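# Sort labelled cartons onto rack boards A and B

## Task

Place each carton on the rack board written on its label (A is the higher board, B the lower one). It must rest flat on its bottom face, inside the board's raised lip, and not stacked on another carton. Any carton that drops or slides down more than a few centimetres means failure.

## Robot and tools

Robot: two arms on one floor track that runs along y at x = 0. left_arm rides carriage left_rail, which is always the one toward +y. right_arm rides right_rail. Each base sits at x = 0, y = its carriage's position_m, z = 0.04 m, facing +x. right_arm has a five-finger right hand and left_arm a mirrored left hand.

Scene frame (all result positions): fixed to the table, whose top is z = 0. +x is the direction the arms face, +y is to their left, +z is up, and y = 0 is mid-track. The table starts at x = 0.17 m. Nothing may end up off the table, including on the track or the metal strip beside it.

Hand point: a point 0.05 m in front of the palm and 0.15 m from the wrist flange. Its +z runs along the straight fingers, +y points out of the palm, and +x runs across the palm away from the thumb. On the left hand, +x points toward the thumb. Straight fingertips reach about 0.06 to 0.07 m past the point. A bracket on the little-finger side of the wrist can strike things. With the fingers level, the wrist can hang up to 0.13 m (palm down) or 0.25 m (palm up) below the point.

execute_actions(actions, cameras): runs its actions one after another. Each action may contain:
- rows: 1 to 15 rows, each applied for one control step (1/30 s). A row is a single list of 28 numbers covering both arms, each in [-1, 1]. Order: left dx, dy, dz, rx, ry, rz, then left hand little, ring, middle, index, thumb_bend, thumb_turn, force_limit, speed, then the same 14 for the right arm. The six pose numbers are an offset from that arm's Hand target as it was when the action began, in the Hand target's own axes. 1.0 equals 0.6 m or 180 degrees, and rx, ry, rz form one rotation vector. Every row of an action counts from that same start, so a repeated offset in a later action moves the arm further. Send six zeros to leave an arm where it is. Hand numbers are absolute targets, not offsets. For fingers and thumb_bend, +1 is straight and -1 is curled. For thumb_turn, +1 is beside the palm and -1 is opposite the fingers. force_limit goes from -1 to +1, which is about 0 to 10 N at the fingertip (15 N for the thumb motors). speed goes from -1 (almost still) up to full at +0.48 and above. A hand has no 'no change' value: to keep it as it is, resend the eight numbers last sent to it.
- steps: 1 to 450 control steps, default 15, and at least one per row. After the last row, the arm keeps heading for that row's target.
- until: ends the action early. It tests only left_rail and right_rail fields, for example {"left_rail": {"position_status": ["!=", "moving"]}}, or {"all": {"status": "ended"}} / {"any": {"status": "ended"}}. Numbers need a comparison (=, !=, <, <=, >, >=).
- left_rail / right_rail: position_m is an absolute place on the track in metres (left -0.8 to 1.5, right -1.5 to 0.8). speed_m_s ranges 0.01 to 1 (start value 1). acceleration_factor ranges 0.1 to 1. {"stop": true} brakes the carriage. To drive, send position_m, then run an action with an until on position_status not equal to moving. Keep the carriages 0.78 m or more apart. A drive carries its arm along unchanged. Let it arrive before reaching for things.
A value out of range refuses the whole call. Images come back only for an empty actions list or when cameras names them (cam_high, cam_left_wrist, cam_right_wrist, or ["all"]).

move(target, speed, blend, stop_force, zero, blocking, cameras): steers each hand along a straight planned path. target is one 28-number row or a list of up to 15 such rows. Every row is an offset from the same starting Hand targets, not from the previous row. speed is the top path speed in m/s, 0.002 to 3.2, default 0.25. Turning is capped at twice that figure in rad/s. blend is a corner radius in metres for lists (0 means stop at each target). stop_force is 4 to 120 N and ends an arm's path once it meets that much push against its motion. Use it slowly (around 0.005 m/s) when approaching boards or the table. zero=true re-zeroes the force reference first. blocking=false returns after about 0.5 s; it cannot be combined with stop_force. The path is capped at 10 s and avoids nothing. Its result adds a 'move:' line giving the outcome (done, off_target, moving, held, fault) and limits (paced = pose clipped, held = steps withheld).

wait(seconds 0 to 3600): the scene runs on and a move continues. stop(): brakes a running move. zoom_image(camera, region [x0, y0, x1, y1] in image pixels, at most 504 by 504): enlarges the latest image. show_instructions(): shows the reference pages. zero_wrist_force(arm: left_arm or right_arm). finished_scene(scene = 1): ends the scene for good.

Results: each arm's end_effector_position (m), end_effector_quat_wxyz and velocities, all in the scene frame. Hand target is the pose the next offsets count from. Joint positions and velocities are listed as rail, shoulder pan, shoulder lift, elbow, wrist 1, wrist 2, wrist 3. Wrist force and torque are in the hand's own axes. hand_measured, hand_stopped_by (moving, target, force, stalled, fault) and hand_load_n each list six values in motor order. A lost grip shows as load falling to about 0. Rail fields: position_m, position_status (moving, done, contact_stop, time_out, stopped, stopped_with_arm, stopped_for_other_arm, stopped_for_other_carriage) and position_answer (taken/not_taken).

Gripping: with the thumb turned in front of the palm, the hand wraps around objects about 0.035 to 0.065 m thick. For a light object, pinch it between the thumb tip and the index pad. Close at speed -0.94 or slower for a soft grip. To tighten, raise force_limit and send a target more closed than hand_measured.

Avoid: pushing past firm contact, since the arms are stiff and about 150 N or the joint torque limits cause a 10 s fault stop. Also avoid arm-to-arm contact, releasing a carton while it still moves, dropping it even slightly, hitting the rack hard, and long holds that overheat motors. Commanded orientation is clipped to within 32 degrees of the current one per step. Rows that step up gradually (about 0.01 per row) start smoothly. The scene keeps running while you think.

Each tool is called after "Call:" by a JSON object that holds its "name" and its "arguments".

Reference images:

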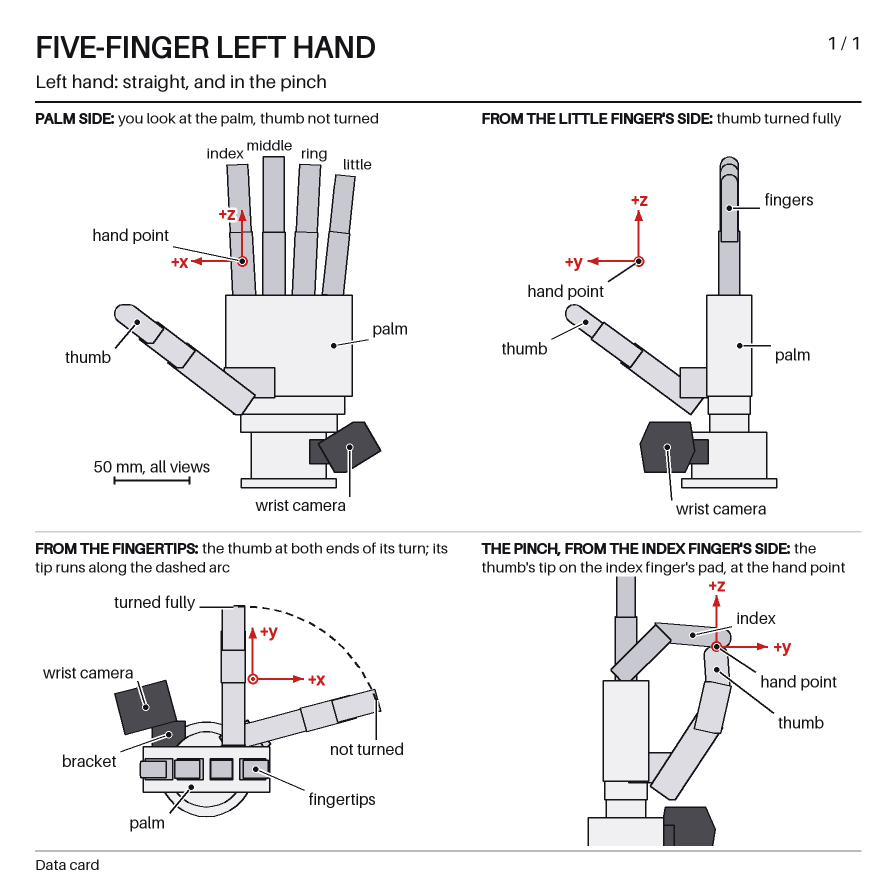

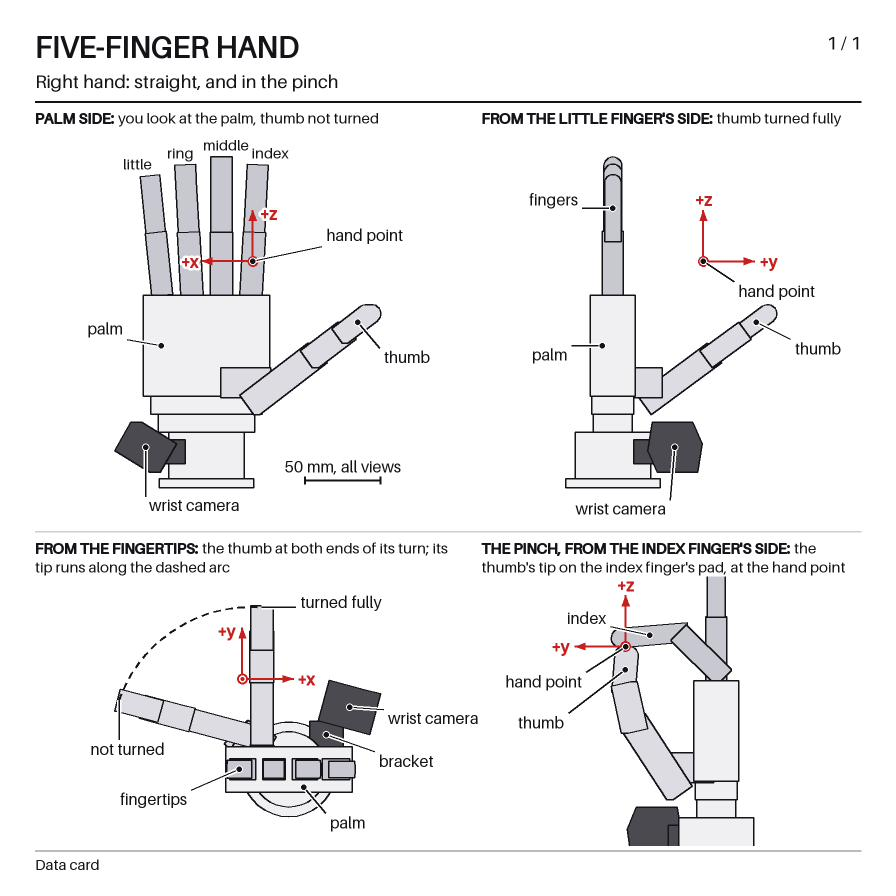

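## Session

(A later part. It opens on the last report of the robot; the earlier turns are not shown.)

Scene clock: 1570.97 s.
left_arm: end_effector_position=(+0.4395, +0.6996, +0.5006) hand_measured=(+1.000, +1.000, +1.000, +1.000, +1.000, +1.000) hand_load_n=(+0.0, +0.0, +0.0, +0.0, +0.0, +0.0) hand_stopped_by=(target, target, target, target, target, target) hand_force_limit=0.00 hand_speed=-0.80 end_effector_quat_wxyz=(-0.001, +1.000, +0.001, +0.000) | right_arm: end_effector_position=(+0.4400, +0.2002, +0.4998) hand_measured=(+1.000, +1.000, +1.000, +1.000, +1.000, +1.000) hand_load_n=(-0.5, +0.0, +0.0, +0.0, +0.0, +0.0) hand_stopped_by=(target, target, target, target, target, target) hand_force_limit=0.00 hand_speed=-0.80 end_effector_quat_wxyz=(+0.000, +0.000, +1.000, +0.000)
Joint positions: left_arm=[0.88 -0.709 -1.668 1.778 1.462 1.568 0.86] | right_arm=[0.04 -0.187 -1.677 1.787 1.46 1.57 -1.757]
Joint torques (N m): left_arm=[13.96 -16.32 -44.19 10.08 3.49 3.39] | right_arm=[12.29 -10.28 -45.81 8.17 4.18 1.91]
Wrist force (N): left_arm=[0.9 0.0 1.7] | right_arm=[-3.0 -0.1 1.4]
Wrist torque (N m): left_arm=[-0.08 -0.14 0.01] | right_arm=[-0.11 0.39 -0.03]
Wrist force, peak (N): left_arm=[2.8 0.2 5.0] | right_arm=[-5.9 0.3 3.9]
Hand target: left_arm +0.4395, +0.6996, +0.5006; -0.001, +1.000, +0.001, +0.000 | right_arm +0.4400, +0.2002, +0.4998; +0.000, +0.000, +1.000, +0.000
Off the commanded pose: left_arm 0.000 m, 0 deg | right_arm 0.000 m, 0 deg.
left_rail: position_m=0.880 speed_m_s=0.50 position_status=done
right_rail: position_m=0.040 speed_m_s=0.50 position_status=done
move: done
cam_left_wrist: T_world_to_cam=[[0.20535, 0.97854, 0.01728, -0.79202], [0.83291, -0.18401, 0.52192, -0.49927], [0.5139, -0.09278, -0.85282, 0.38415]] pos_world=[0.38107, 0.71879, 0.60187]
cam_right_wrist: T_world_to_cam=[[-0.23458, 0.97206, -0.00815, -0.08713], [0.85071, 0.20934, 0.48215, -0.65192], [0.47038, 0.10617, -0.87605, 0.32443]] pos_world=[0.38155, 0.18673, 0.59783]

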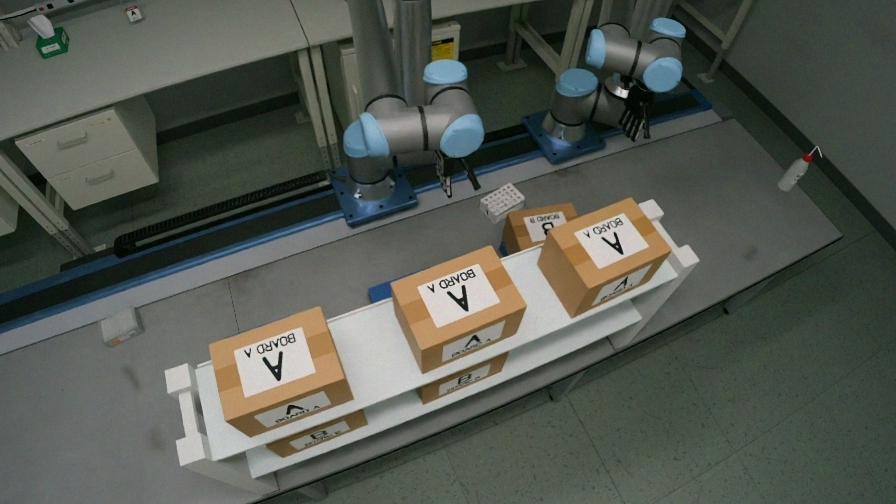

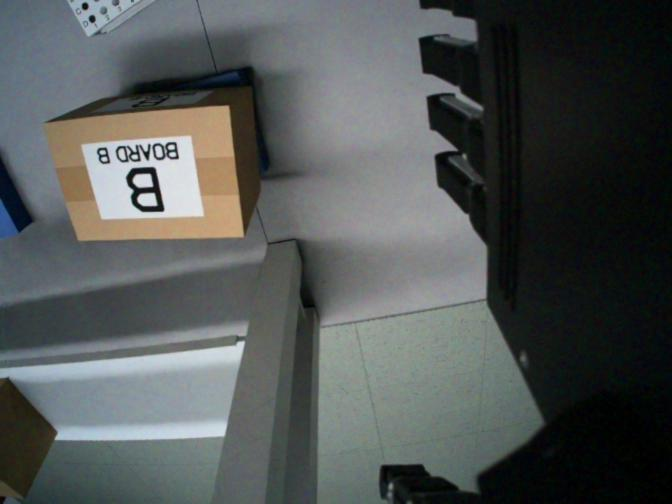

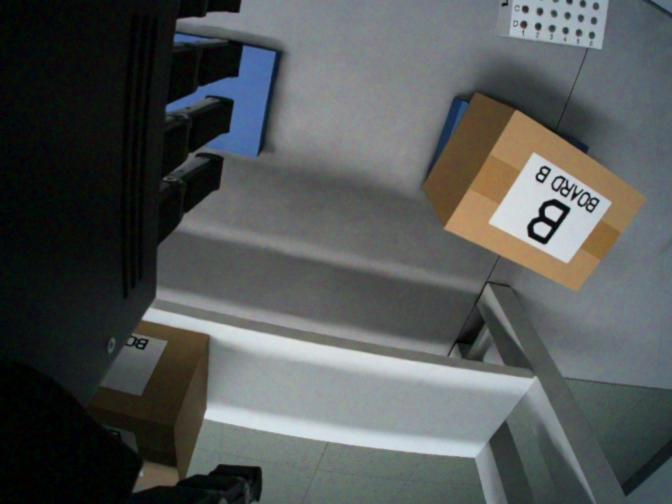

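Call:
{"name": "move", "arguments": {"target": [[0.0798,0.1648,0.3343,-0.0489,0.4983,0.0489,1,1,1,1,1,1,0,-0.8,-0.016,0.2635,0.333,0.0489,-0.4983,0.0489,1,1,1,1,1,1,0,-0.8],[0.0798,0.1648,0.5777,-0.0489,0.4983,0.0489,1,1,1,1,1,1,0,-0.8,-0.016,0.2635,0.5763,0.0489,-0.4983,0.0489,1,1,1,1,1,1,0,-0.8]], "speed": [0.25,0.12], "blend": [0.02,0], "cameras": ["all"]}}

Scene clock: 1649.03 s.
left_arm: end_effector_position=(+0.4877, +0.6017, +0.1538) hand_measured=(+1.000, +1.000, +1.000, +1.000, +1.000, +1.000) hand_load_n=(+0.0, +0.0, +0.0, +0.0, +0.0, +0.0) hand_stopped_by=(target, target, target, target, target, target) hand_force_limit=0.00 hand_speed=-0.80 end_effector_quat_wxyz=(+0.067, +0.704, -0.069, +0.704) | right_arm: end_effector_position=(+0.4498, +0.3585, +0.1541) hand_measured=(+1.000, +1.000, +1.000, +1.000, +1.000, +1.000) hand_load_n=(+0.0, +0.0, +0.0, +0.0, +0.0, +0.0) hand_stopped_by=(target, target, target, target, target, target) hand_force_limit=0.00 hand_speed=-0.80 end_effector_quat_wxyz=(+0.704, +0.069, +0.704, -0.069)
Joint positions: left_arm=[0.88 -1.259 -1.297 2.751 -1.453 0.506 1.573] | right_arm=[0.04 0.548 -1.249 2.611 -1.362 2.315 -1.571]
Joint torques (N m): left_arm=[12.51 -17.29 2.11 -5.8 3.87 3.03] | right_arm=[-12.75 -17.74 -2.93 -3.79 -2.04 -4.13]
Wrist force (N): left_arm=[2.8 0.2 3.7] | right_arm=[-4.0 0.4 2.2]
Wrist torque (N m): left_arm=[0.05 0.21 -0.08] | right_arm=[0.09 0.46 -0.02]
Wrist force, peak (N): left_arm=[3.7 1.9 4.1] | right_arm=[-4.7 0.1 2.2]
Hand target: left_arm +0.4877, +0.6017, +0.1537; +0.067, +0.704, -0.069, +0.704 | right_arm +0.4498, +0.3585, +0.1541; +0.704, +0.069, +0.704, -0.069
Off the commanded pose: left_arm 0.000 m, 0 deg | right_arm 0.000 m, 0 deg.
left_rail: position_m=0.880 speed_m_s=0.50 position_status=done
right_rail: position_m=0.040 speed_m_s=0.50 position_status=done
move: done
cam_left_wrist: T_world_to_cam=[[0.17391, 0.96216, 0.20975, -0.70458], [-0.54799, -0.08242, 0.83242, 0.18818], [0.81821, -0.25971, 0.51292, -0.20343]] pos_world=[0.3921, 0.6406, 0.09548]
cam_right_wrist: T_world_to_cam=[[0.19774, 0.95185, -0.23428, -0.3939], [-0.43192, 0.29915, 0.85086, -0.03891], [0.87997, -0.06706, 0.47028, -0.32945]] pos_world=[0.35098, 0.36448, 0.09575]

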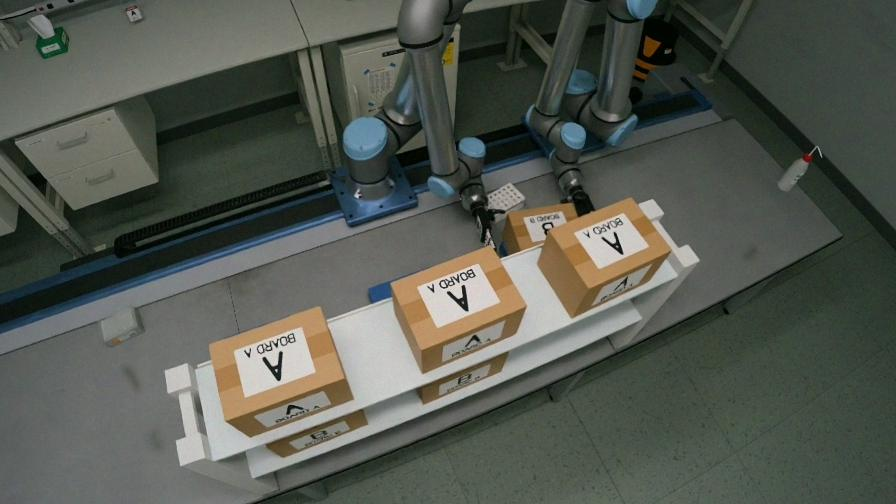

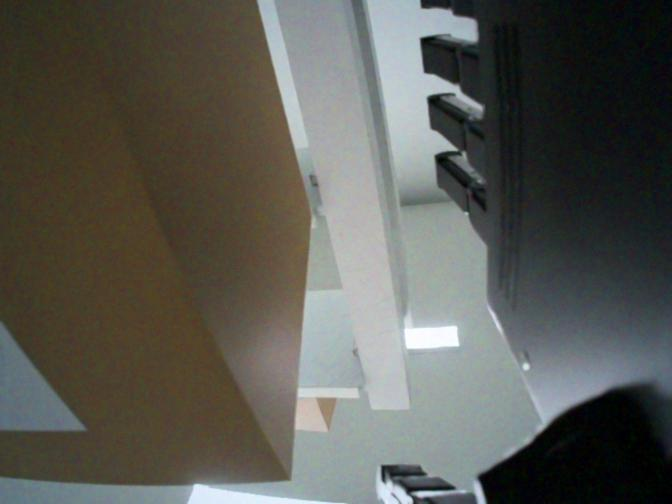

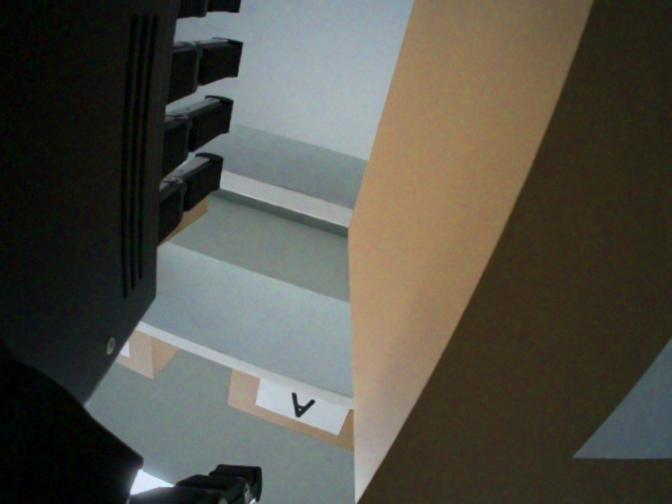

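Call:
{"name": "zoom_image", "arguments": {"camera": "cam_high", "region": [400, 110, 620, 270]}}

Scaled by 2.291 from the camera's image (finer frame: 1280x720).

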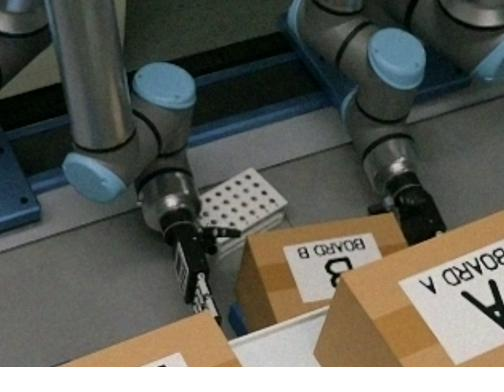

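Call:
{"name": "move", "arguments": {"target": [0,0.06,0,0,0,0,1,1,1,1,1,1,0,-0.8,0,0.06,0,0,0,0,1,1,1,1,1,1,0,-0.8], "speed": 0.05, "stop_force": 10}}

Call:
{"name": "move", "arguments": {"target": [0,0.067,0,0,0,0,1,1,1,1,1,1,0,-0.8,0,0.067,0,0,0,0,1,1,1,1,1,1,0,-0.8], "speed": 0.01, "stop_force": 5, "cameras": ["all"]}}

Scene clock: 1667.23 s.
left_arm: end_effector_position=(+0.4807, +0.5664, +0.1536) hand_measured=(+1.000, +1.000, +1.000, +1.000, +1.000, +1.000) hand_load_n=(+0.0, +0.0, +0.0, +0.0, +0.5, +0.0) hand_stopped_by=(target, target, target, target, target, target) hand_force_limit=0.00 hand_speed=-0.80 end_effector_quat_wxyz=(+0.067, +0.704, -0.069, +0.704) | right_arm: end_effector_position=(+0.4568, +0.3938, +0.1541) hand_measured=(+1.000, +1.000, +1.000, +1.000, +1.000, +1.000) hand_load_n=(+0.0, +0.0, +0.0, +0.0, +0.0, +0.0) hand_stopped_by=(target, target, target, target, target, target) hand_force_limit=0.00 hand_speed=-0.80 end_effector_quat_wxyz=(+0.704, +0.069, +0.704, -0.069)
Joint positions: left_arm=[0.88 -1.326 -1.286 2.715 -1.429 0.438 1.573] | right_arm=[0.04 0.625 -1.222 2.542 -1.32 2.392 -1.571]
Joint torques (N m): left_arm=[-15.48 -15.95 -15.11 2.12 -3.06 -1.22] | right_arm=[12.13 -20.59 -18.85 1.15 4.41 2.02]
Wrist force (N): left_arm=[2.5 1.2 3.8] | right_arm=[-3.2 0.6 2.2]
Wrist torque (N m): left_arm=[0.21 0.30 -0.15] | right_arm=[0.08 0.33 0.05]
Wrist force, peak (N): left_arm=[2.9 0.8 4.4] | right_arm=[-4.6 0.2 2.0]
Hand target: left_arm +0.4807, +0.5664, +0.1536; +0.067, +0.704, -0.069, +0.704 | right_arm +0.4568, +0.3938, +0.1541; +0.704, +0.069, +0.704, -0.069
Off the commanded pose: left_arm 0.000 m, 0 deg | right_arm 0.000 m, 0 deg.
left_rail: position_m=0.880 speed_m_s=0.50 position_status=done
right_rail: position_m=0.040 speed_m_s=0.50 position_status=done
move: done

Scene clock: 1670.63 s.
left_arm: end_effector_position=(+0.4766, +0.5453, +0.1536) hand_measured=(+1.000, +1.000, +1.000, +1.000, +1.000, +1.000) hand_load_n=(+0.0, +0.0, +0.0, +0.0, +0.0, +0.0) hand_stopped_by=(target, target, target, target, target, target) hand_force_limit=0.00 hand_speed=-0.80 end_effector_quat_wxyz=(+0.067, +0.704, -0.069, +0.704) | right_arm: end_effector_position=(+0.4611, +0.4152, +0.1541) hand_measured=(+1.000, +1.000, +1.000, +1.000, +1.000, +1.000) hand_load_n=(+0.0, +0.0, +0.0, +0.0, +0.0, -0.5) hand_stopped_by=(target, target, target, target, target, target) hand_force_limit=0.00 hand_speed=-0.80 end_effector_quat_wxyz=(+0.704, +0.069, +0.704, -0.069)
Joint positions: left_arm=[0.88 -1.36 -1.278 2.691 -1.414 0.405 1.573] | right_arm=[0.04 0.665 -1.205 2.5 -1.296 2.432 -1.571]
Joint torques (N m): left_arm=[13.47 -53.74 1.18 -5.13 2.34 2.06] | right_arm=[-12.02 -62.57 -5.74 -3.68 -1.87 -3.46]
Wrist force (N): left_arm=[2.1 0.8 3.8] | right_arm=[-3.2 0.8 2.1]
Wrist torque (N m): left_arm=[0.17 0.38 -0.16] | right_arm=[0.09 0.34 0.05]
Wrist force, peak (N): left_arm=[3.6 -9.2 3.2] | right_arm=[-3.9 -4.9 1.8]
Hand target: left_arm +0.4766, +0.5453, +0.1536; +0.067, +0.704, -0.069, +0.704 (not the last commanded pose) | right_arm +0.4611, +0.4152, +0.1541; +0.704, +0.069, +0.704, -0.069 (not the last commanded pose)
Off the commanded pose: left_arm 0.019 m, 0 deg | right_arm 0.018 m, 0 deg.
left_rail: position_m=0.880 speed_m_s=0.50 position_status=done
right_rail: position_m=0.040 speed_m_s=0.50 position_status=done
move: contact (left_arm, right_arm)
cam_left_wrist: T_world_to_cam=[[0.17389, 0.96217, 0.20976, -0.64835], [-0.54806, -0.08241, 0.83237, 0.1777], [0.81817, -0.2597, 0.51299, -0.20897]] pos_world=[0.3811, 0.5842, 0.09528]
cam_right_wrist: T_world_to_cam=[[0.19786, 0.95181, -0.23431, -0.45013], [-0.43188, 0.29923, 0.85085, -0.05104], [0.87996, -0.06715, 0.47027, -0.33554]] pos_world=[0.36229, 0.42118, 0.09575]

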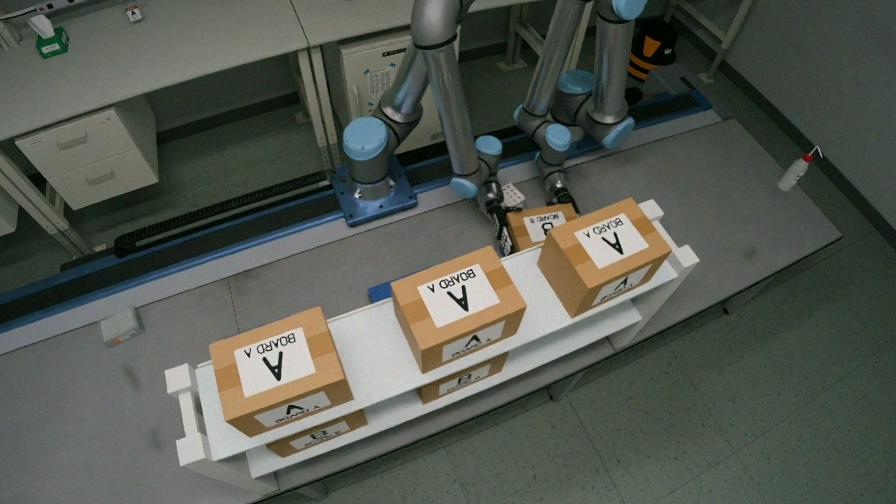

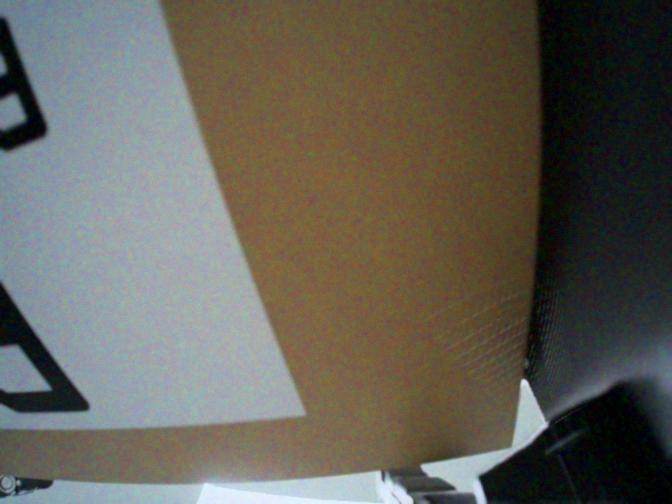

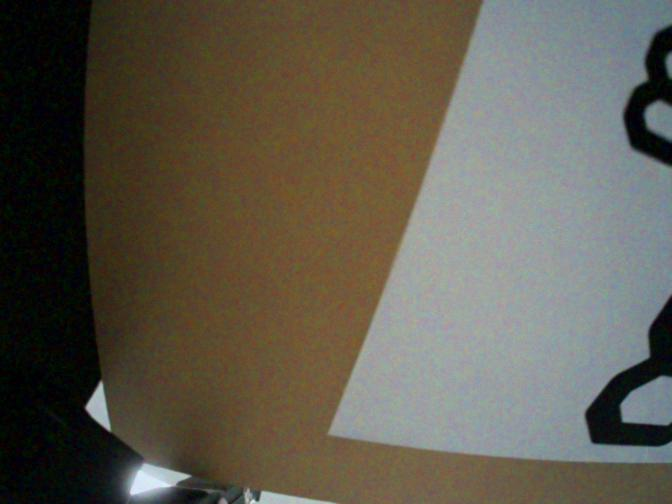

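Call:
{"name": "move", "arguments": {"target": [0,0.06,0,0,0,0,1,1,1,1,1,1,0,-0.94,0,0.06,0,0,0,0,1,1,1,1,1,1,0,-0.94], "speed": 0.006, "stop_force": 50}}

Call:
{"name": "execute_actions", "arguments": {"actions": [{"rows":[[0,0,0,0,0,0,0.5,0.5,0.5,0.5,1,1,0,-0.95,0,0,0,0,0,0,0.5,0.5,0.5,0.5,1,1,0,-0.95]],"steps":60}], "cameras": ["cam_left_wrist","cam_right_wrist"]}}

Scene clock: 1682.60 s.
left_arm: end_effector_position=(+0.4759, +0.5419, +0.1535) hand_measured=(+1.000, +1.000, +1.000, +1.000, +1.000, +1.000) hand_load_n=(+0.0, +0.0, +0.0, +0.0, +0.0, +0.0) hand_stopped_by=(target, target, target, target, target, target) hand_force_limit=0.00 hand_speed=-0.94 end_effector_quat_wxyz=(+0.067, +0.704, -0.069, +0.704) | right_arm: end_effector_position=(+0.4617, +0.4186, +0.1540) hand_measured=(+1.000, +1.000, +1.000, +1.000, +1.000, +1.000) hand_load_n=(+0.0, +0.5, +0.0, +0.5, +0.0, +0.0) hand_stopped_by=(target, target, target, target, target, target) hand_force_limit=0.00 hand_speed=-0.94 end_effector_quat_wxyz=(+0.704, +0.069, +0.704, -0.069)
Joint positions: left_arm=[0.88 -1.365 -1.276 2.687 -1.411 0.399 1.573] | right_arm=[0.04 0.671 -1.202 2.494 -1.292 2.439 -1.571]
Joint torques (N m): left_arm=[-10.55 -50.11 -25.98 -9.65 17.99 1.97] | right_arm=[4.71 -63.2 -28.13 -7.45 -19.64 -3.72]
Wrist force (N): left_arm=[11.7 -46.8 6.9] | right_arm=[-8.5 -46.8 6.6]
Wrist torque (N m): left_arm=[-1.35 0.01 0.38] | right_arm=[-2.25 0.48 -1.66]
Wrist force, peak (N): left_arm=[12.0 -53.1 7.3] | right_arm=[-13.5 -56.2 4.7]
Hand target: left_arm +0.4759, +0.5419, +0.1535; +0.067, +0.704, -0.069, +0.704 (not the last commanded pose) | right_arm +0.4617, +0.4186, +0.1540; +0.704, +0.069, +0.704, -0.069 (not the last commanded pose)
Off the commanded pose: left_arm 0.033 m, 0 deg | right_arm 0.033 m, 0 deg.
left_rail: position_m=0.880 speed_m_s=0.50 position_status=done
right_rail: position_m=0.040 speed_m_s=0.50 position_status=done
move: contact (left_arm, right_arm)

Scene clock: 1684.80 s.
left_arm: end_effector_position=(+0.4759, +0.5419, +0.1535) hand_measured=(+0.832, +0.856, +0.870, +0.860, +1.000, +1.000) hand_load_n=(+5.5, +5.5, +6.0, +5.0, +0.0, +0.0) hand_stopped_by=(force, force, force, force, target, target) hand_force_limit=0.00 hand_speed=-0.95 end_effector_quat_wxyz=(+0.067, +0.704, -0.069, +0.704) | right_arm: end_effector_position=(+0.4617, +0.4186, +0.1540) hand_measured=(+0.790, +0.818, +0.832, +0.822, +1.000, +1.000) hand_load_n=(+6.0, +5.5, +5.5, +5.0, +0.0, +0.0) hand_stopped_by=(force, force, force, force, target, target) hand_force_limit=0.00 hand_speed=-0.95 end_effector_quat_wxyz=(+0.704, +0.069, +0.704, -0.069)
Joint positions: left_arm=[0.88 -1.365 -1.276 2.687 -1.411 0.399 1.573] | right_arm=[0.04 0.671 -1.202 2.494 -1.292 2.439 -1.571]
Joint torques (N m): left_arm=[-18.29 -49.19 -25.3 -9.44 17.32 1.68] | right_arm=[7.42 -60.85 -34.16 -7.78 -18.03 -3.6]
Wrist force (N): left_arm=[7.1 -45.2 9.0] | right_arm=[-8.2 -48.4 4.0]
Wrist torque (N m): left_arm=[0.23 0.35 0.58] | right_arm=[-0.51 0.53 -1.74]
Wrist force, peak (N): left_arm=[10.5 -47.1 10.9] | right_arm=[-10.9 -49.5 1.9]
Hand target: left_arm +0.4759, +0.5419, +0.1535; +0.067, +0.704, -0.069, +0.704 | right_arm +0.4617, +0.4186, +0.1540; +0.704, +0.069, +0.704, -0.069
Off the commanded pose: left_arm 0.000 m, 0 deg | right_arm 0.000 m, 0 deg.
left_rail: position_m=0.880 speed_m_s=0.50 position_status=done
right_rail: position_m=0.040 speed_m_s=0.50 position_status=done
cam_left_wrist: T_world_to_cam=[[0.1736, 0.96216, 0.21003, -0.64487], [-0.548, -0.08282, 0.83237, 0.17726], [0.81826, -0.2596, 0.51289, -0.20936]] pos_world=[0.3804, 0.58079, 0.09528]
cam_right_wrist: T_world_to_cam=[[0.19812, 0.9517, -0.23455, -0.45362], [-0.43157, 0.29955, 0.8509, -0.05199], [0.88006, -0.06735, 0.47007, -0.33572]] pos_world=[0.36289, 0.42468, 0.09565]

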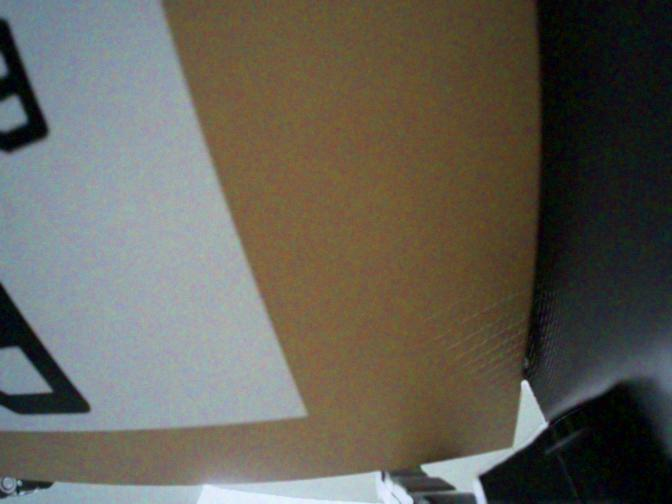

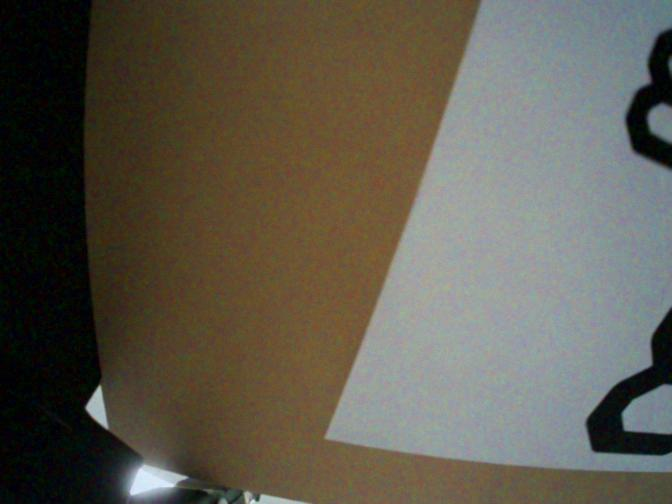

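Call:
{"name": "move", "arguments": {"target": [0,0.0008,0,0,0,0,0.5,0.5,0.5,0.5,1,1,0,-0.95,0,0.0008,0,0,0,0,0.5,0.5,0.5,0.5,1,1,0,-0.95], "speed": 0.01}}

Call:
{"name": "move", "arguments": {"target": [0.0333,0,0,0,0,0,0.5,0.5,0.5,0.5,1,1,0,-0.95,-0.0333,0,0,0,0,0,0.5,0.5,0.5,0.5,1,1,0,-0.95], "speed": 0.03, "cameras": ["cam_left_wrist","cam_right_wrist"]}}

Scene clock: 1691.23 s.
left_arm: end_effector_position=(+0.4758, +0.5415, +0.1536) hand_measured=(+0.832, +0.856, +0.870, +0.860, +1.000, +1.000) hand_load_n=(+5.0, +5.5, +5.5, +5.0, +0.0, +0.0) hand_stopped_by=(force, force, force, force, target, target) hand_force_limit=0.00 hand_speed=-0.95 end_effector_quat_wxyz=(+0.067, +0.704, -0.069, +0.704) | right_arm: end_effector_position=(+0.4618, +0.4191, +0.1541) hand_measured=(+0.790, +0.818, +0.832, +0.822, +1.000, +1.000) hand_load_n=(+5.5, +5.0, +5.5, +4.5, +0.0, +0.0) hand_stopped_by=(force, force, force, force, target, target) hand_force_limit=0.00 hand_speed=-0.95 end_effector_quat_wxyz=(+0.704, +0.069, +0.704, -0.069)
Joint positions: left_arm=[0.88 -1.366 -1.276 2.687 -1.41 0.398 1.573] | right_arm=[0.04 0.672 -1.202 2.493 -1.291 2.439 -1.571]
Joint torques (N m): left_arm=[-44.85 -20.18 -49.14 -0.45 5.86 2.23] | right_arm=[34.49 -22.32 -53.23 -1.85 -7.55 -3.41]
Wrist force (N): left_arm=[10.2 -58.1 5.1] | right_arm=[-13.9 -63.4 1.3]
Wrist torque (N m): left_arm=[-0.19 0.31 0.68] | right_arm=[-1.20 0.74 -2.36]
Wrist force, peak (N): left_arm=[10.2 -58.1 5.1] | right_arm=[-13.9 -63.4 1.3]
Hand target: left_arm +0.4758, +0.5414, +0.1535; +0.067, +0.704, -0.069, +0.704 | right_arm +0.4618, +0.4191, +0.1540; +0.704, +0.069, +0.704, -0.069
Off the commanded pose: left_arm 0.000 m, 0 deg | right_arm 0.000 m, 0 deg.
left_rail: position_m=0.880 speed_m_s=0.50 position_status=done
right_rail: position_m=0.040 speed_m_s=0.50 position_status=done
move: done

Scene clock: 1692.37 s.
left_arm: end_effector_position=(+0.4758, +0.5414, +0.1735) hand_measured=(+0.832, +0.856, +0.870, +0.860, +1.000, +1.000) hand_load_n=(+5.0, +5.5, +5.0, +5.0, +0.0, +0.0) hand_stopped_by=(force, force, force, force, target, target) hand_force_limit=0.00 hand_speed=-0.95 end_effector_quat_wxyz=(+0.067, +0.704, -0.069, +0.704) | right_arm: end_effector_position=(+0.4618, +0.4191, +0.1740) hand_measured=(+0.790, +0.818, +0.832, +0.822, +1.000, +1.000) hand_load_n=(+5.5, +5.0, +5.5, +5.0, +0.0, +0.0) hand_stopped_by=(force, force, force, force, target, target) hand_force_limit=0.00 hand_speed=-0.95 end_effector_quat_wxyz=(+0.704, +0.069, +0.704, -0.069)
Joint positions: left_arm=[0.88 -1.366 -1.348 2.683 -1.334 0.398 1.574] | right_arm=[0.04 0.672 -1.253 2.49 -1.237 2.439 -1.571]
Joint torques (N m): left_arm=[-42.97 -49.75 -53.55 -1.69 10.01 -0.6] | right_arm=[27.71 -69.98 -57.69 -3.36 -10.72 2.32]
Wrist force (N): left_arm=[-1.5 -56.9 5.9] | right_arm=[6.7 -56.1 2.0]
Wrist torque (N m): left_arm=[-0.13 -0.03 0.30] | right_arm=[-0.72 0.47 -0.86]
Wrist force, peak (N): left_arm=[10.4 -58.6 5.5] | right_arm=[-14.0 -63.7 1.9]
Hand target: left_arm +0.4758, +0.5414, +0.1735; +0.067, +0.704, -0.069, +0.704 | right_arm +0.4618, +0.4191, +0.1740; +0.704, +0.069, +0.704, -0.069
Off the commanded pose: left_arm 0.000 m, 0 deg | right_arm 0.000 m, 0 deg.
left_rail: position_m=0.880 speed_m_s=0.50 position_status=done
right_rail: position_m=0.040 speed_m_s=0.50 position_status=done
move: done
cam_left_wrist: T_world_to_cam=[[0.1736, 0.96216, 0.21003, -0.64855], [-0.548, -0.08282, 0.83237, 0.1606], [0.81826, -0.2596, 0.51289, -0.21962]] pos_world=[0.3803, 0.5803, 0.11518]
cam_right_wrist: T_world_to_cam=[[0.19812, 0.9517, -0.23455, -0.44933], [-0.43157, 0.29955, 0.8509, -0.06909], [0.88006, -0.06735, 0.47007, -0.34518]] pos_world=[0.36299, 0.42508, 0.11565]

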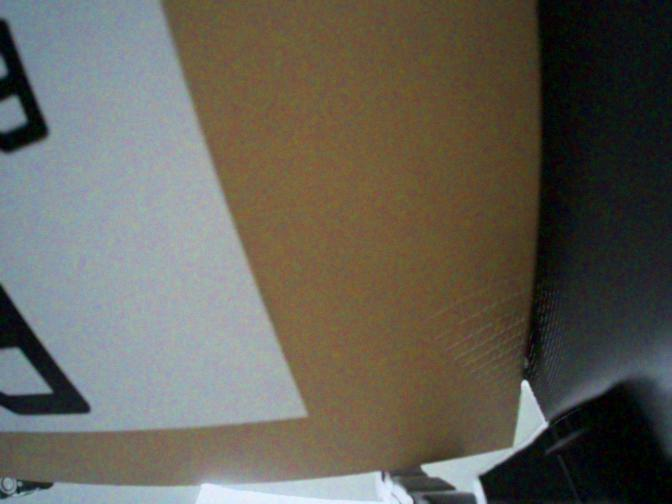

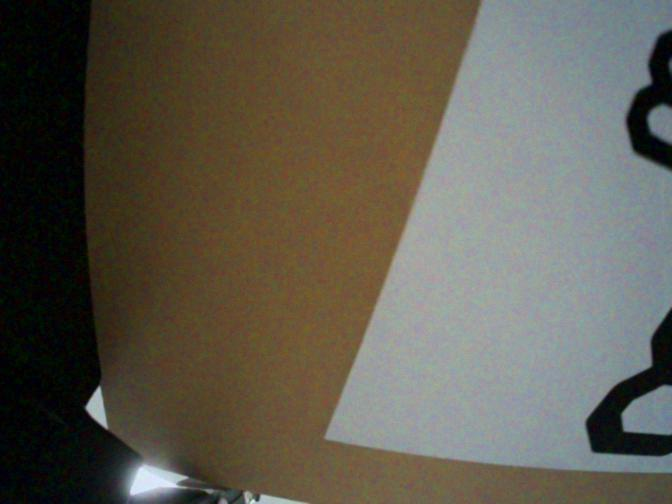

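Call:
{"name": "move", "arguments": {"target": [0.3217,-0.0008,0,0,0,0,0.5,0.5,0.5,0.5,1,1,0,-0.95,-0.3217,-0.0008,0,0,0,0,0.5,0.5,0.5,0.5,1,1,0,-0.95], "speed": 0.1}}

Call:
{"name": "move", "arguments": {"target": [[0,0.0948,0.0773,0.0311,0,0,0.5,0.5,0.5,0.5,1,1,0,-0.95,0,-0.092,0.0975,-0.0311,0,0,0.5,0.5,0.5,0.5,1,1,0,-0.95],[0,0.1903,0.1552,0.0622,0,0,0.5,0.5,0.5,0.5,1,1,0,-0.95,0,-0.183,0.1947,-0.0622,0,0,0.5,0.5,0.5,0.5,1,1,0,-0.95]], "speed": 0.08, "blend": [0.02,0], "cameras": ["all"]}}

Scene clock: 1717.50 s.
left_arm: end_effector_position=(+0.4758, +0.5413, +0.3665) hand_measured=(+0.832, +0.856, +0.870, +0.860, +1.000, +1.000) hand_load_n=(+4.5, +5.0, +5.0, +4.5, +0.0, +0.0) hand_stopped_by=(force, force, force, force, target, target) hand_force_limit=0.00 hand_speed=-0.95 end_effector_quat_wxyz=(+0.067, +0.704, -0.069, +0.704) | right_arm: end_effector_position=(+0.4616, +0.4185, +0.3670) hand_measured=(+0.790, +0.818, +0.832, +0.822, +1.000, +1.000) hand_load_n=(+5.5, +5.5, +6.0, +5.5, +0.0, +0.0) hand_stopped_by=(force, force, force, force, target, target) hand_force_limit=0.00 hand_speed=-0.95 end_effector_quat_wxyz=(+0.704, +0.069, +0.704, -0.069)
Joint positions: left_arm=[0.88 -1.366 -1.874 2.532 -0.658 0.398 1.574] | right_arm=[0.04 0.671 -1.657 2.373 -0.717 2.439 -1.571]
Joint torques (N m): left_arm=[-48.16 -18.63 -67.28 -1.33 5.73 -1.08] | right_arm=[11.72 -44.63 -71.55 -3.72 -25.77 1.87]
Wrist force (N): left_arm=[-1.9 -59.8 5.6] | right_arm=[7.3 -59.5 3.1]
Wrist torque (N m): left_arm=[-0.33 0.79 0.35] | right_arm=[-0.82 1.15 -0.88]
Wrist force, peak (N): left_arm=[-0.9 -62.3 3.6] | right_arm=[8.7 -61.7 4.5]
Hand target: left_arm +0.4758, +0.5413, +0.3665; +0.067, +0.704, -0.069, +0.704 | right_arm +0.4616, +0.4185, +0.3670; +0.704, +0.069, +0.704, -0.069
Off the commanded pose: left_arm 0.000 m, 0 deg | right_arm 0.000 m, 0 deg.
left_rail: position_m=0.880 speed_m_s=0.50 position_status=done
right_rail: position_m=0.040 speed_m_s=0.50 position_status=done
move: done

Scene clock: 1720.10 s.
left_arm: end_effector_position=(+0.5452, +0.4114, +0.3662) hand_measured=(+0.832, +0.856, +0.870, +0.860, +1.000, +1.000) hand_load_n=(+2.5, +3.0, +2.5, +2.5, +0.0, +0.0) hand_stopped_by=(force, force, force, force, target, target) hand_force_limit=0.00 hand_speed=-0.95 end_effector_quat_wxyz=(-0.002, +0.707, +0.000, +0.707) | right_arm: end_effector_position=(+0.5548, +0.2881, +0.3670) hand_measured=(+0.790, +0.818, +0.832, +0.822, +1.000, +1.000) hand_load_n=(+7.5, +7.0, +7.0, +6.5, +0.0, +0.0) hand_stopped_by=(force, force, force, force, target, target) hand_force_limit=0.00 hand_speed=-0.95 end_effector_quat_wxyz=(+0.707, +0.001, +0.707, +0.000)
Joint positions: left_arm=[0.88 -1.334 -1.517 2.238 -0.723 0.235 1.576] | right_arm=[0.04 0.048 -1.815 2.495 -0.68 1.62 -1.57]
Joint torques (N m): left_arm=[-33.93 -7.27 -83.46 -3.43 11.04 -0.32] | right_arm=[37.92 -42.25 -39.35 -1.75 -40.15 -3.66]
Wrist force (N): left_arm=[4.2 -97.9 0.5] | right_arm=[12.0 -96.5 9.8]
Wrist torque (N m): left_arm=[-2.30 -0.85 1.02] | right_arm=[-2.02 -0.45 -2.21]
Wrist force, peak (N): left_arm=[3.4 -98.4 0.4] | right_arm=[11.8 -96.7 9.4]
Hand target: left_arm +0.5452, +0.4114, +0.3662; -0.002, +0.707, +0.000, +0.707 | right_arm +0.5548, +0.2880, +0.3670; +0.707, +0.000, +0.707, +0.000
Off the commanded pose: left_arm 0.000 m, 0 deg | right_arm 0.000 m, 0 deg.
left_rail: position_m=0.880 speed_m_s=0.50 position_status=done
right_rail: position_m=0.040 speed_m_s=0.50 position_status=done
move: done
cam_left_wrist: T_world_to_cam=[[-0.01658, 0.97756, 0.20999, -0.47851], [-0.52199, -0.18759, 0.83207, 0.05643], [0.85279, -0.09582, 0.51338, -0.49544]] pos_world=[0.44403, 0.43089, 0.30788]
cam_right_wrist: T_world_to_cam=[[0.00961, 0.97207, -0.23451, -0.19915], [-0.4816, 0.21003, 0.85085, -0.1004], [0.87634, 0.10476, 0.47017, -0.57411]] pos_world=[0.45667, 0.27482, 0.30865]

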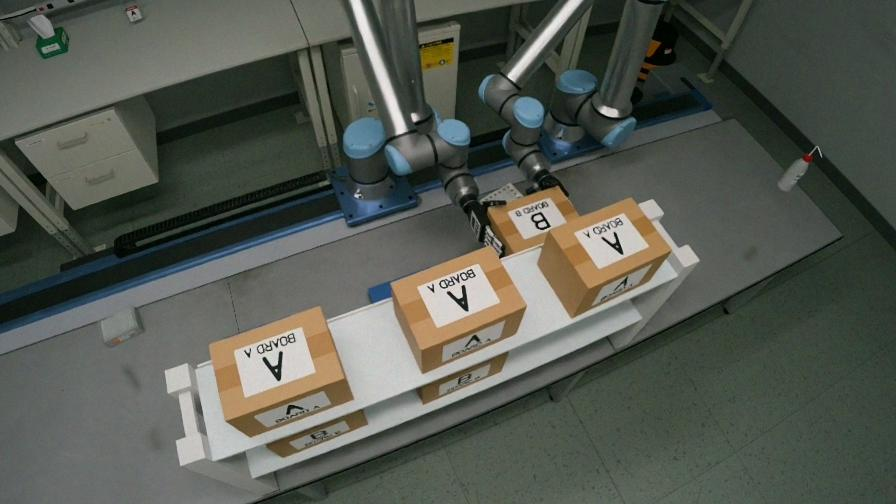

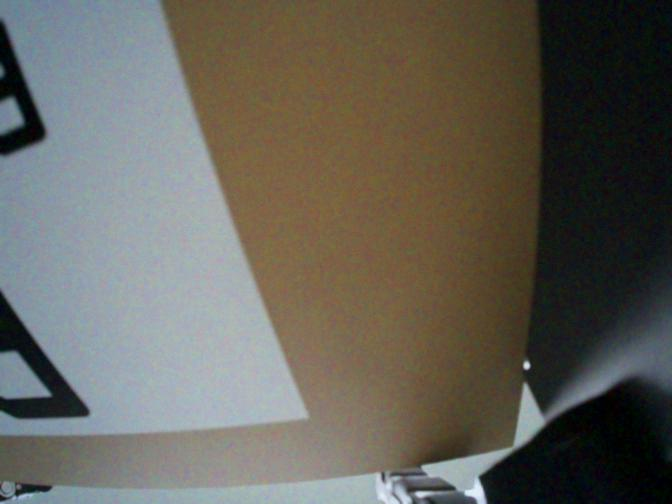

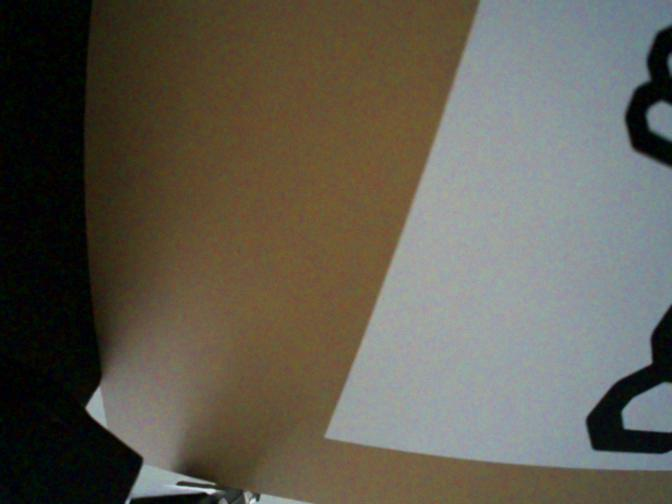

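Call:
{"name": "move", "arguments": {"target": [0,-0.0018,0,0,0,0,0.5,0.5,0.5,0.5,1,1,0,-0.95,0,-0.0018,0,0,0,0,0.5,0.5,0.5,0.5,1,1,0,-0.95], "speed": 0.01}}

Call:
{"name": "move", "arguments": {"target": [0,0,0.2,0,0,0,0.5,0.5,0.5,0.5,1,1,0,-0.95,0,0,0.2,0,0,0,0.5,0.5,0.5,0.5,1,1,0,-0.95], "speed": 0.07, "cameras": ["all"]}}

Scene clock: 1727.53 s.
left_arm: end_effector_position=(+0.5452, +0.4123, +0.3662) hand_measured=(+0.832, +0.856, +0.870, +0.860, +1.000, +1.000) hand_load_n=(+3.5, +3.5, +3.0, +3.0, +0.0, +0.0) hand_stopped_by=(force, force, force, force, target, target) hand_force_limit=0.00 hand_speed=-0.95 end_effector_quat_wxyz=(-0.002, +0.707, +0.000, +0.707) | right_arm: end_effector_position=(+0.5547, +0.2871, +0.3670) hand_measured=(+0.790, +0.818, +0.832, +0.822, +1.000, +1.000) hand_load_n=(+8.0, +7.5, +8.0, +7.0, +0.0, +0.0) hand_stopped_by=(force, force, force, force, target, target) hand_force_limit=0.00 hand_speed=-0.95 end_effector_quat_wxyz=(+0.707, +0.000, +0.707, +0.000)
Joint positions: left_arm=[0.88 -1.333 -1.518 2.239 -0.723 0.236 1.576] | right_arm=[0.04 0.044 -1.817 2.496 -0.68 1.616 -1.57]
Joint torques (N m): left_arm=[-16.08 -47.78 -51.45 -5.76 22.24 -0.37] | right_arm=[21.16 -39.95 -36.18 -1.13 -26.27 -3.48]
Wrist force (N): left_arm=[0.4 -58.5 0.3] | right_arm=[7.7 -57.5 7.8]
Wrist torque (N m): left_arm=[-0.51 -0.38 0.54] | right_arm=[-0.12 0.15 -1.14]
Wrist force, peak (N): left_arm=[3.0 -98.9 0.0] | right_arm=[12.2 -96.9 9.4]
Hand target: left_arm +0.5452, +0.4124, +0.3662; -0.002, +0.707, +0.000, +0.707 | right_arm +0.5548, +0.2870, +0.3670; +0.707, +0.000, +0.707, +0.000
Off the commanded pose: left_arm 0.000 m, 0 deg | right_arm 0.000 m, 0 deg.
left_rail: position_m=0.880 speed_m_s=0.50 position_status=done
right_rail: position_m=0.040 speed_m_s=0.50 position_status=done
move: done

Scene clock: 1729.70 s.
left_arm: end_effector_position=(+0.6652, +0.4127, +0.3662) hand_measured=(+0.832, +0.856, +0.870, +0.860, +1.000, +1.000) hand_load_n=(+3.5, +4.0, +4.0, +3.0, +0.0, +0.0) hand_stopped_by=(force, force, force, force, target, target) hand_force_limit=0.00 hand_speed=-0.95 end_effector_quat_wxyz=(-0.002, +0.707, +0.000, +0.707) | right_arm: end_effector_position=(+0.6747, +0.2868, +0.3671) hand_measured=(+0.790, +0.818, +0.832, +0.822, +1.000, +1.000) hand_load_n=(+7.5, +7.5, +7.5, +7.0, +0.0, +0.0) hand_stopped_by=(force, force, force, force, target, target) hand_force_limit=0.00 hand_speed=-0.95 end_effector_quat_wxyz=(+0.707, +0.000, +0.707, +0.000)
Joint positions: left_arm=[0.88 -1.108 -1.398 2.099 -0.703 0.461 1.575] | right_arm=[0.04 0.031 -1.597 2.318 -0.721 1.603 -1.57]
Joint torques (N m): left_arm=[-21 -31.3 -62.23 -0.77 20.89 -1.01] | right_arm=[24.02 -20.88 -49.52 -10.04 -22.86 -2.45]
Wrist force (N): left_arm=[0.2 -52.3 1.0] | right_arm=[9.3 -51.3 7.0]
Wrist torque (N m): left_arm=[-0.38 0.48 0.42] | right_arm=[-0.08 0.89 -1.13]
Wrist force, peak (N): left_arm=[-0.3 -58.3 0.0] | right_arm=[8.7 -57.0 7.9]
Hand target: left_arm +0.6652, +0.4127, +0.3662; -0.002, +0.707, +0.000, +0.707 | right_arm +0.6748, +0.2869, +0.3671; +0.707, +0.000, +0.707, +0.000
Off the commanded pose: left_arm 0.000 m, 0 deg | right_arm 0.000 m, 0 deg.
left_rail: position_m=0.880 speed_m_s=0.50 position_status=done
right_rail: position_m=0.040 speed_m_s=0.50 position_status=done
move: done
cam_left_wrist: T_world_to_cam=[[-0.01666, 0.97757, 0.20994, -0.47783], [-0.52197, -0.18759, 0.83208, 0.11927], [0.8528, -0.09572, 0.51339, -0.5976]] pos_world=[0.56393, 0.43229, 0.30788]
cam_right_wrist: T_world_to_cam=[[0.00961, 0.97207, -0.23451, -0.19914], [-0.4816, 0.21003, 0.85085, -0.0424], [0.87634, 0.10476, 0.47017, -0.67906]] pos_world=[0.57657, 0.27362, 0.30865]

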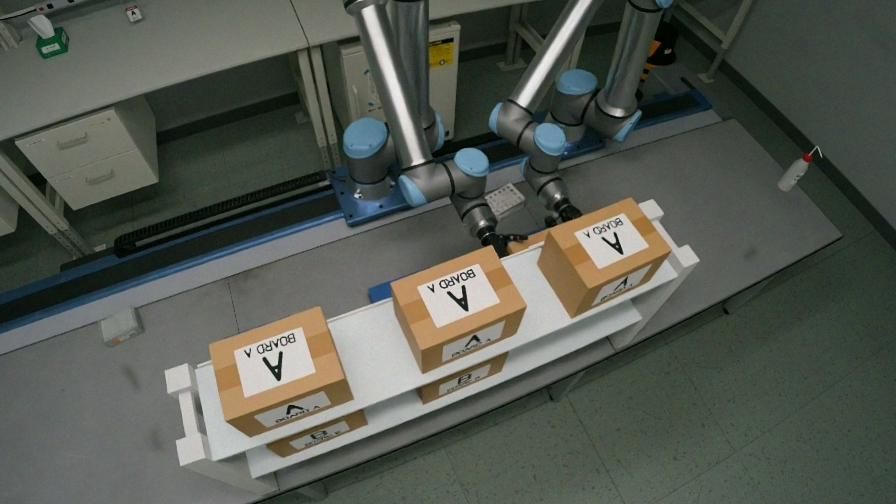

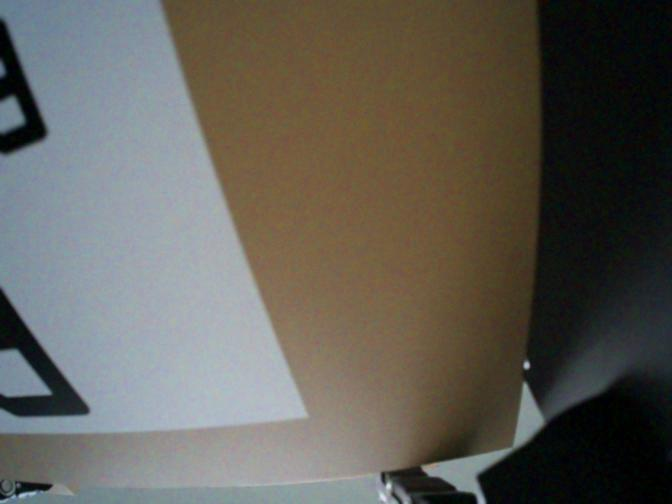

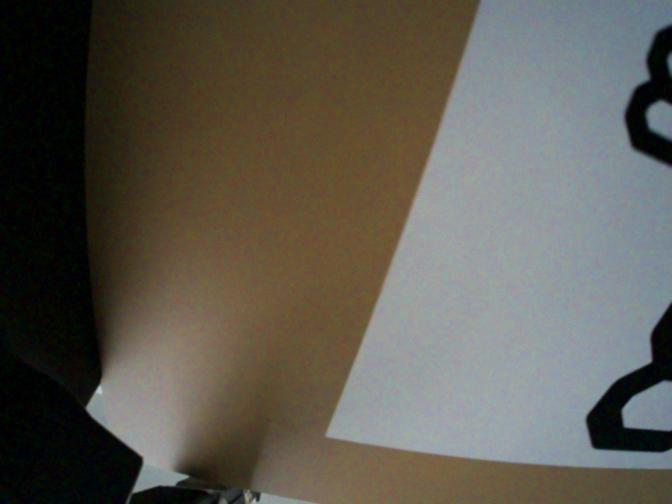

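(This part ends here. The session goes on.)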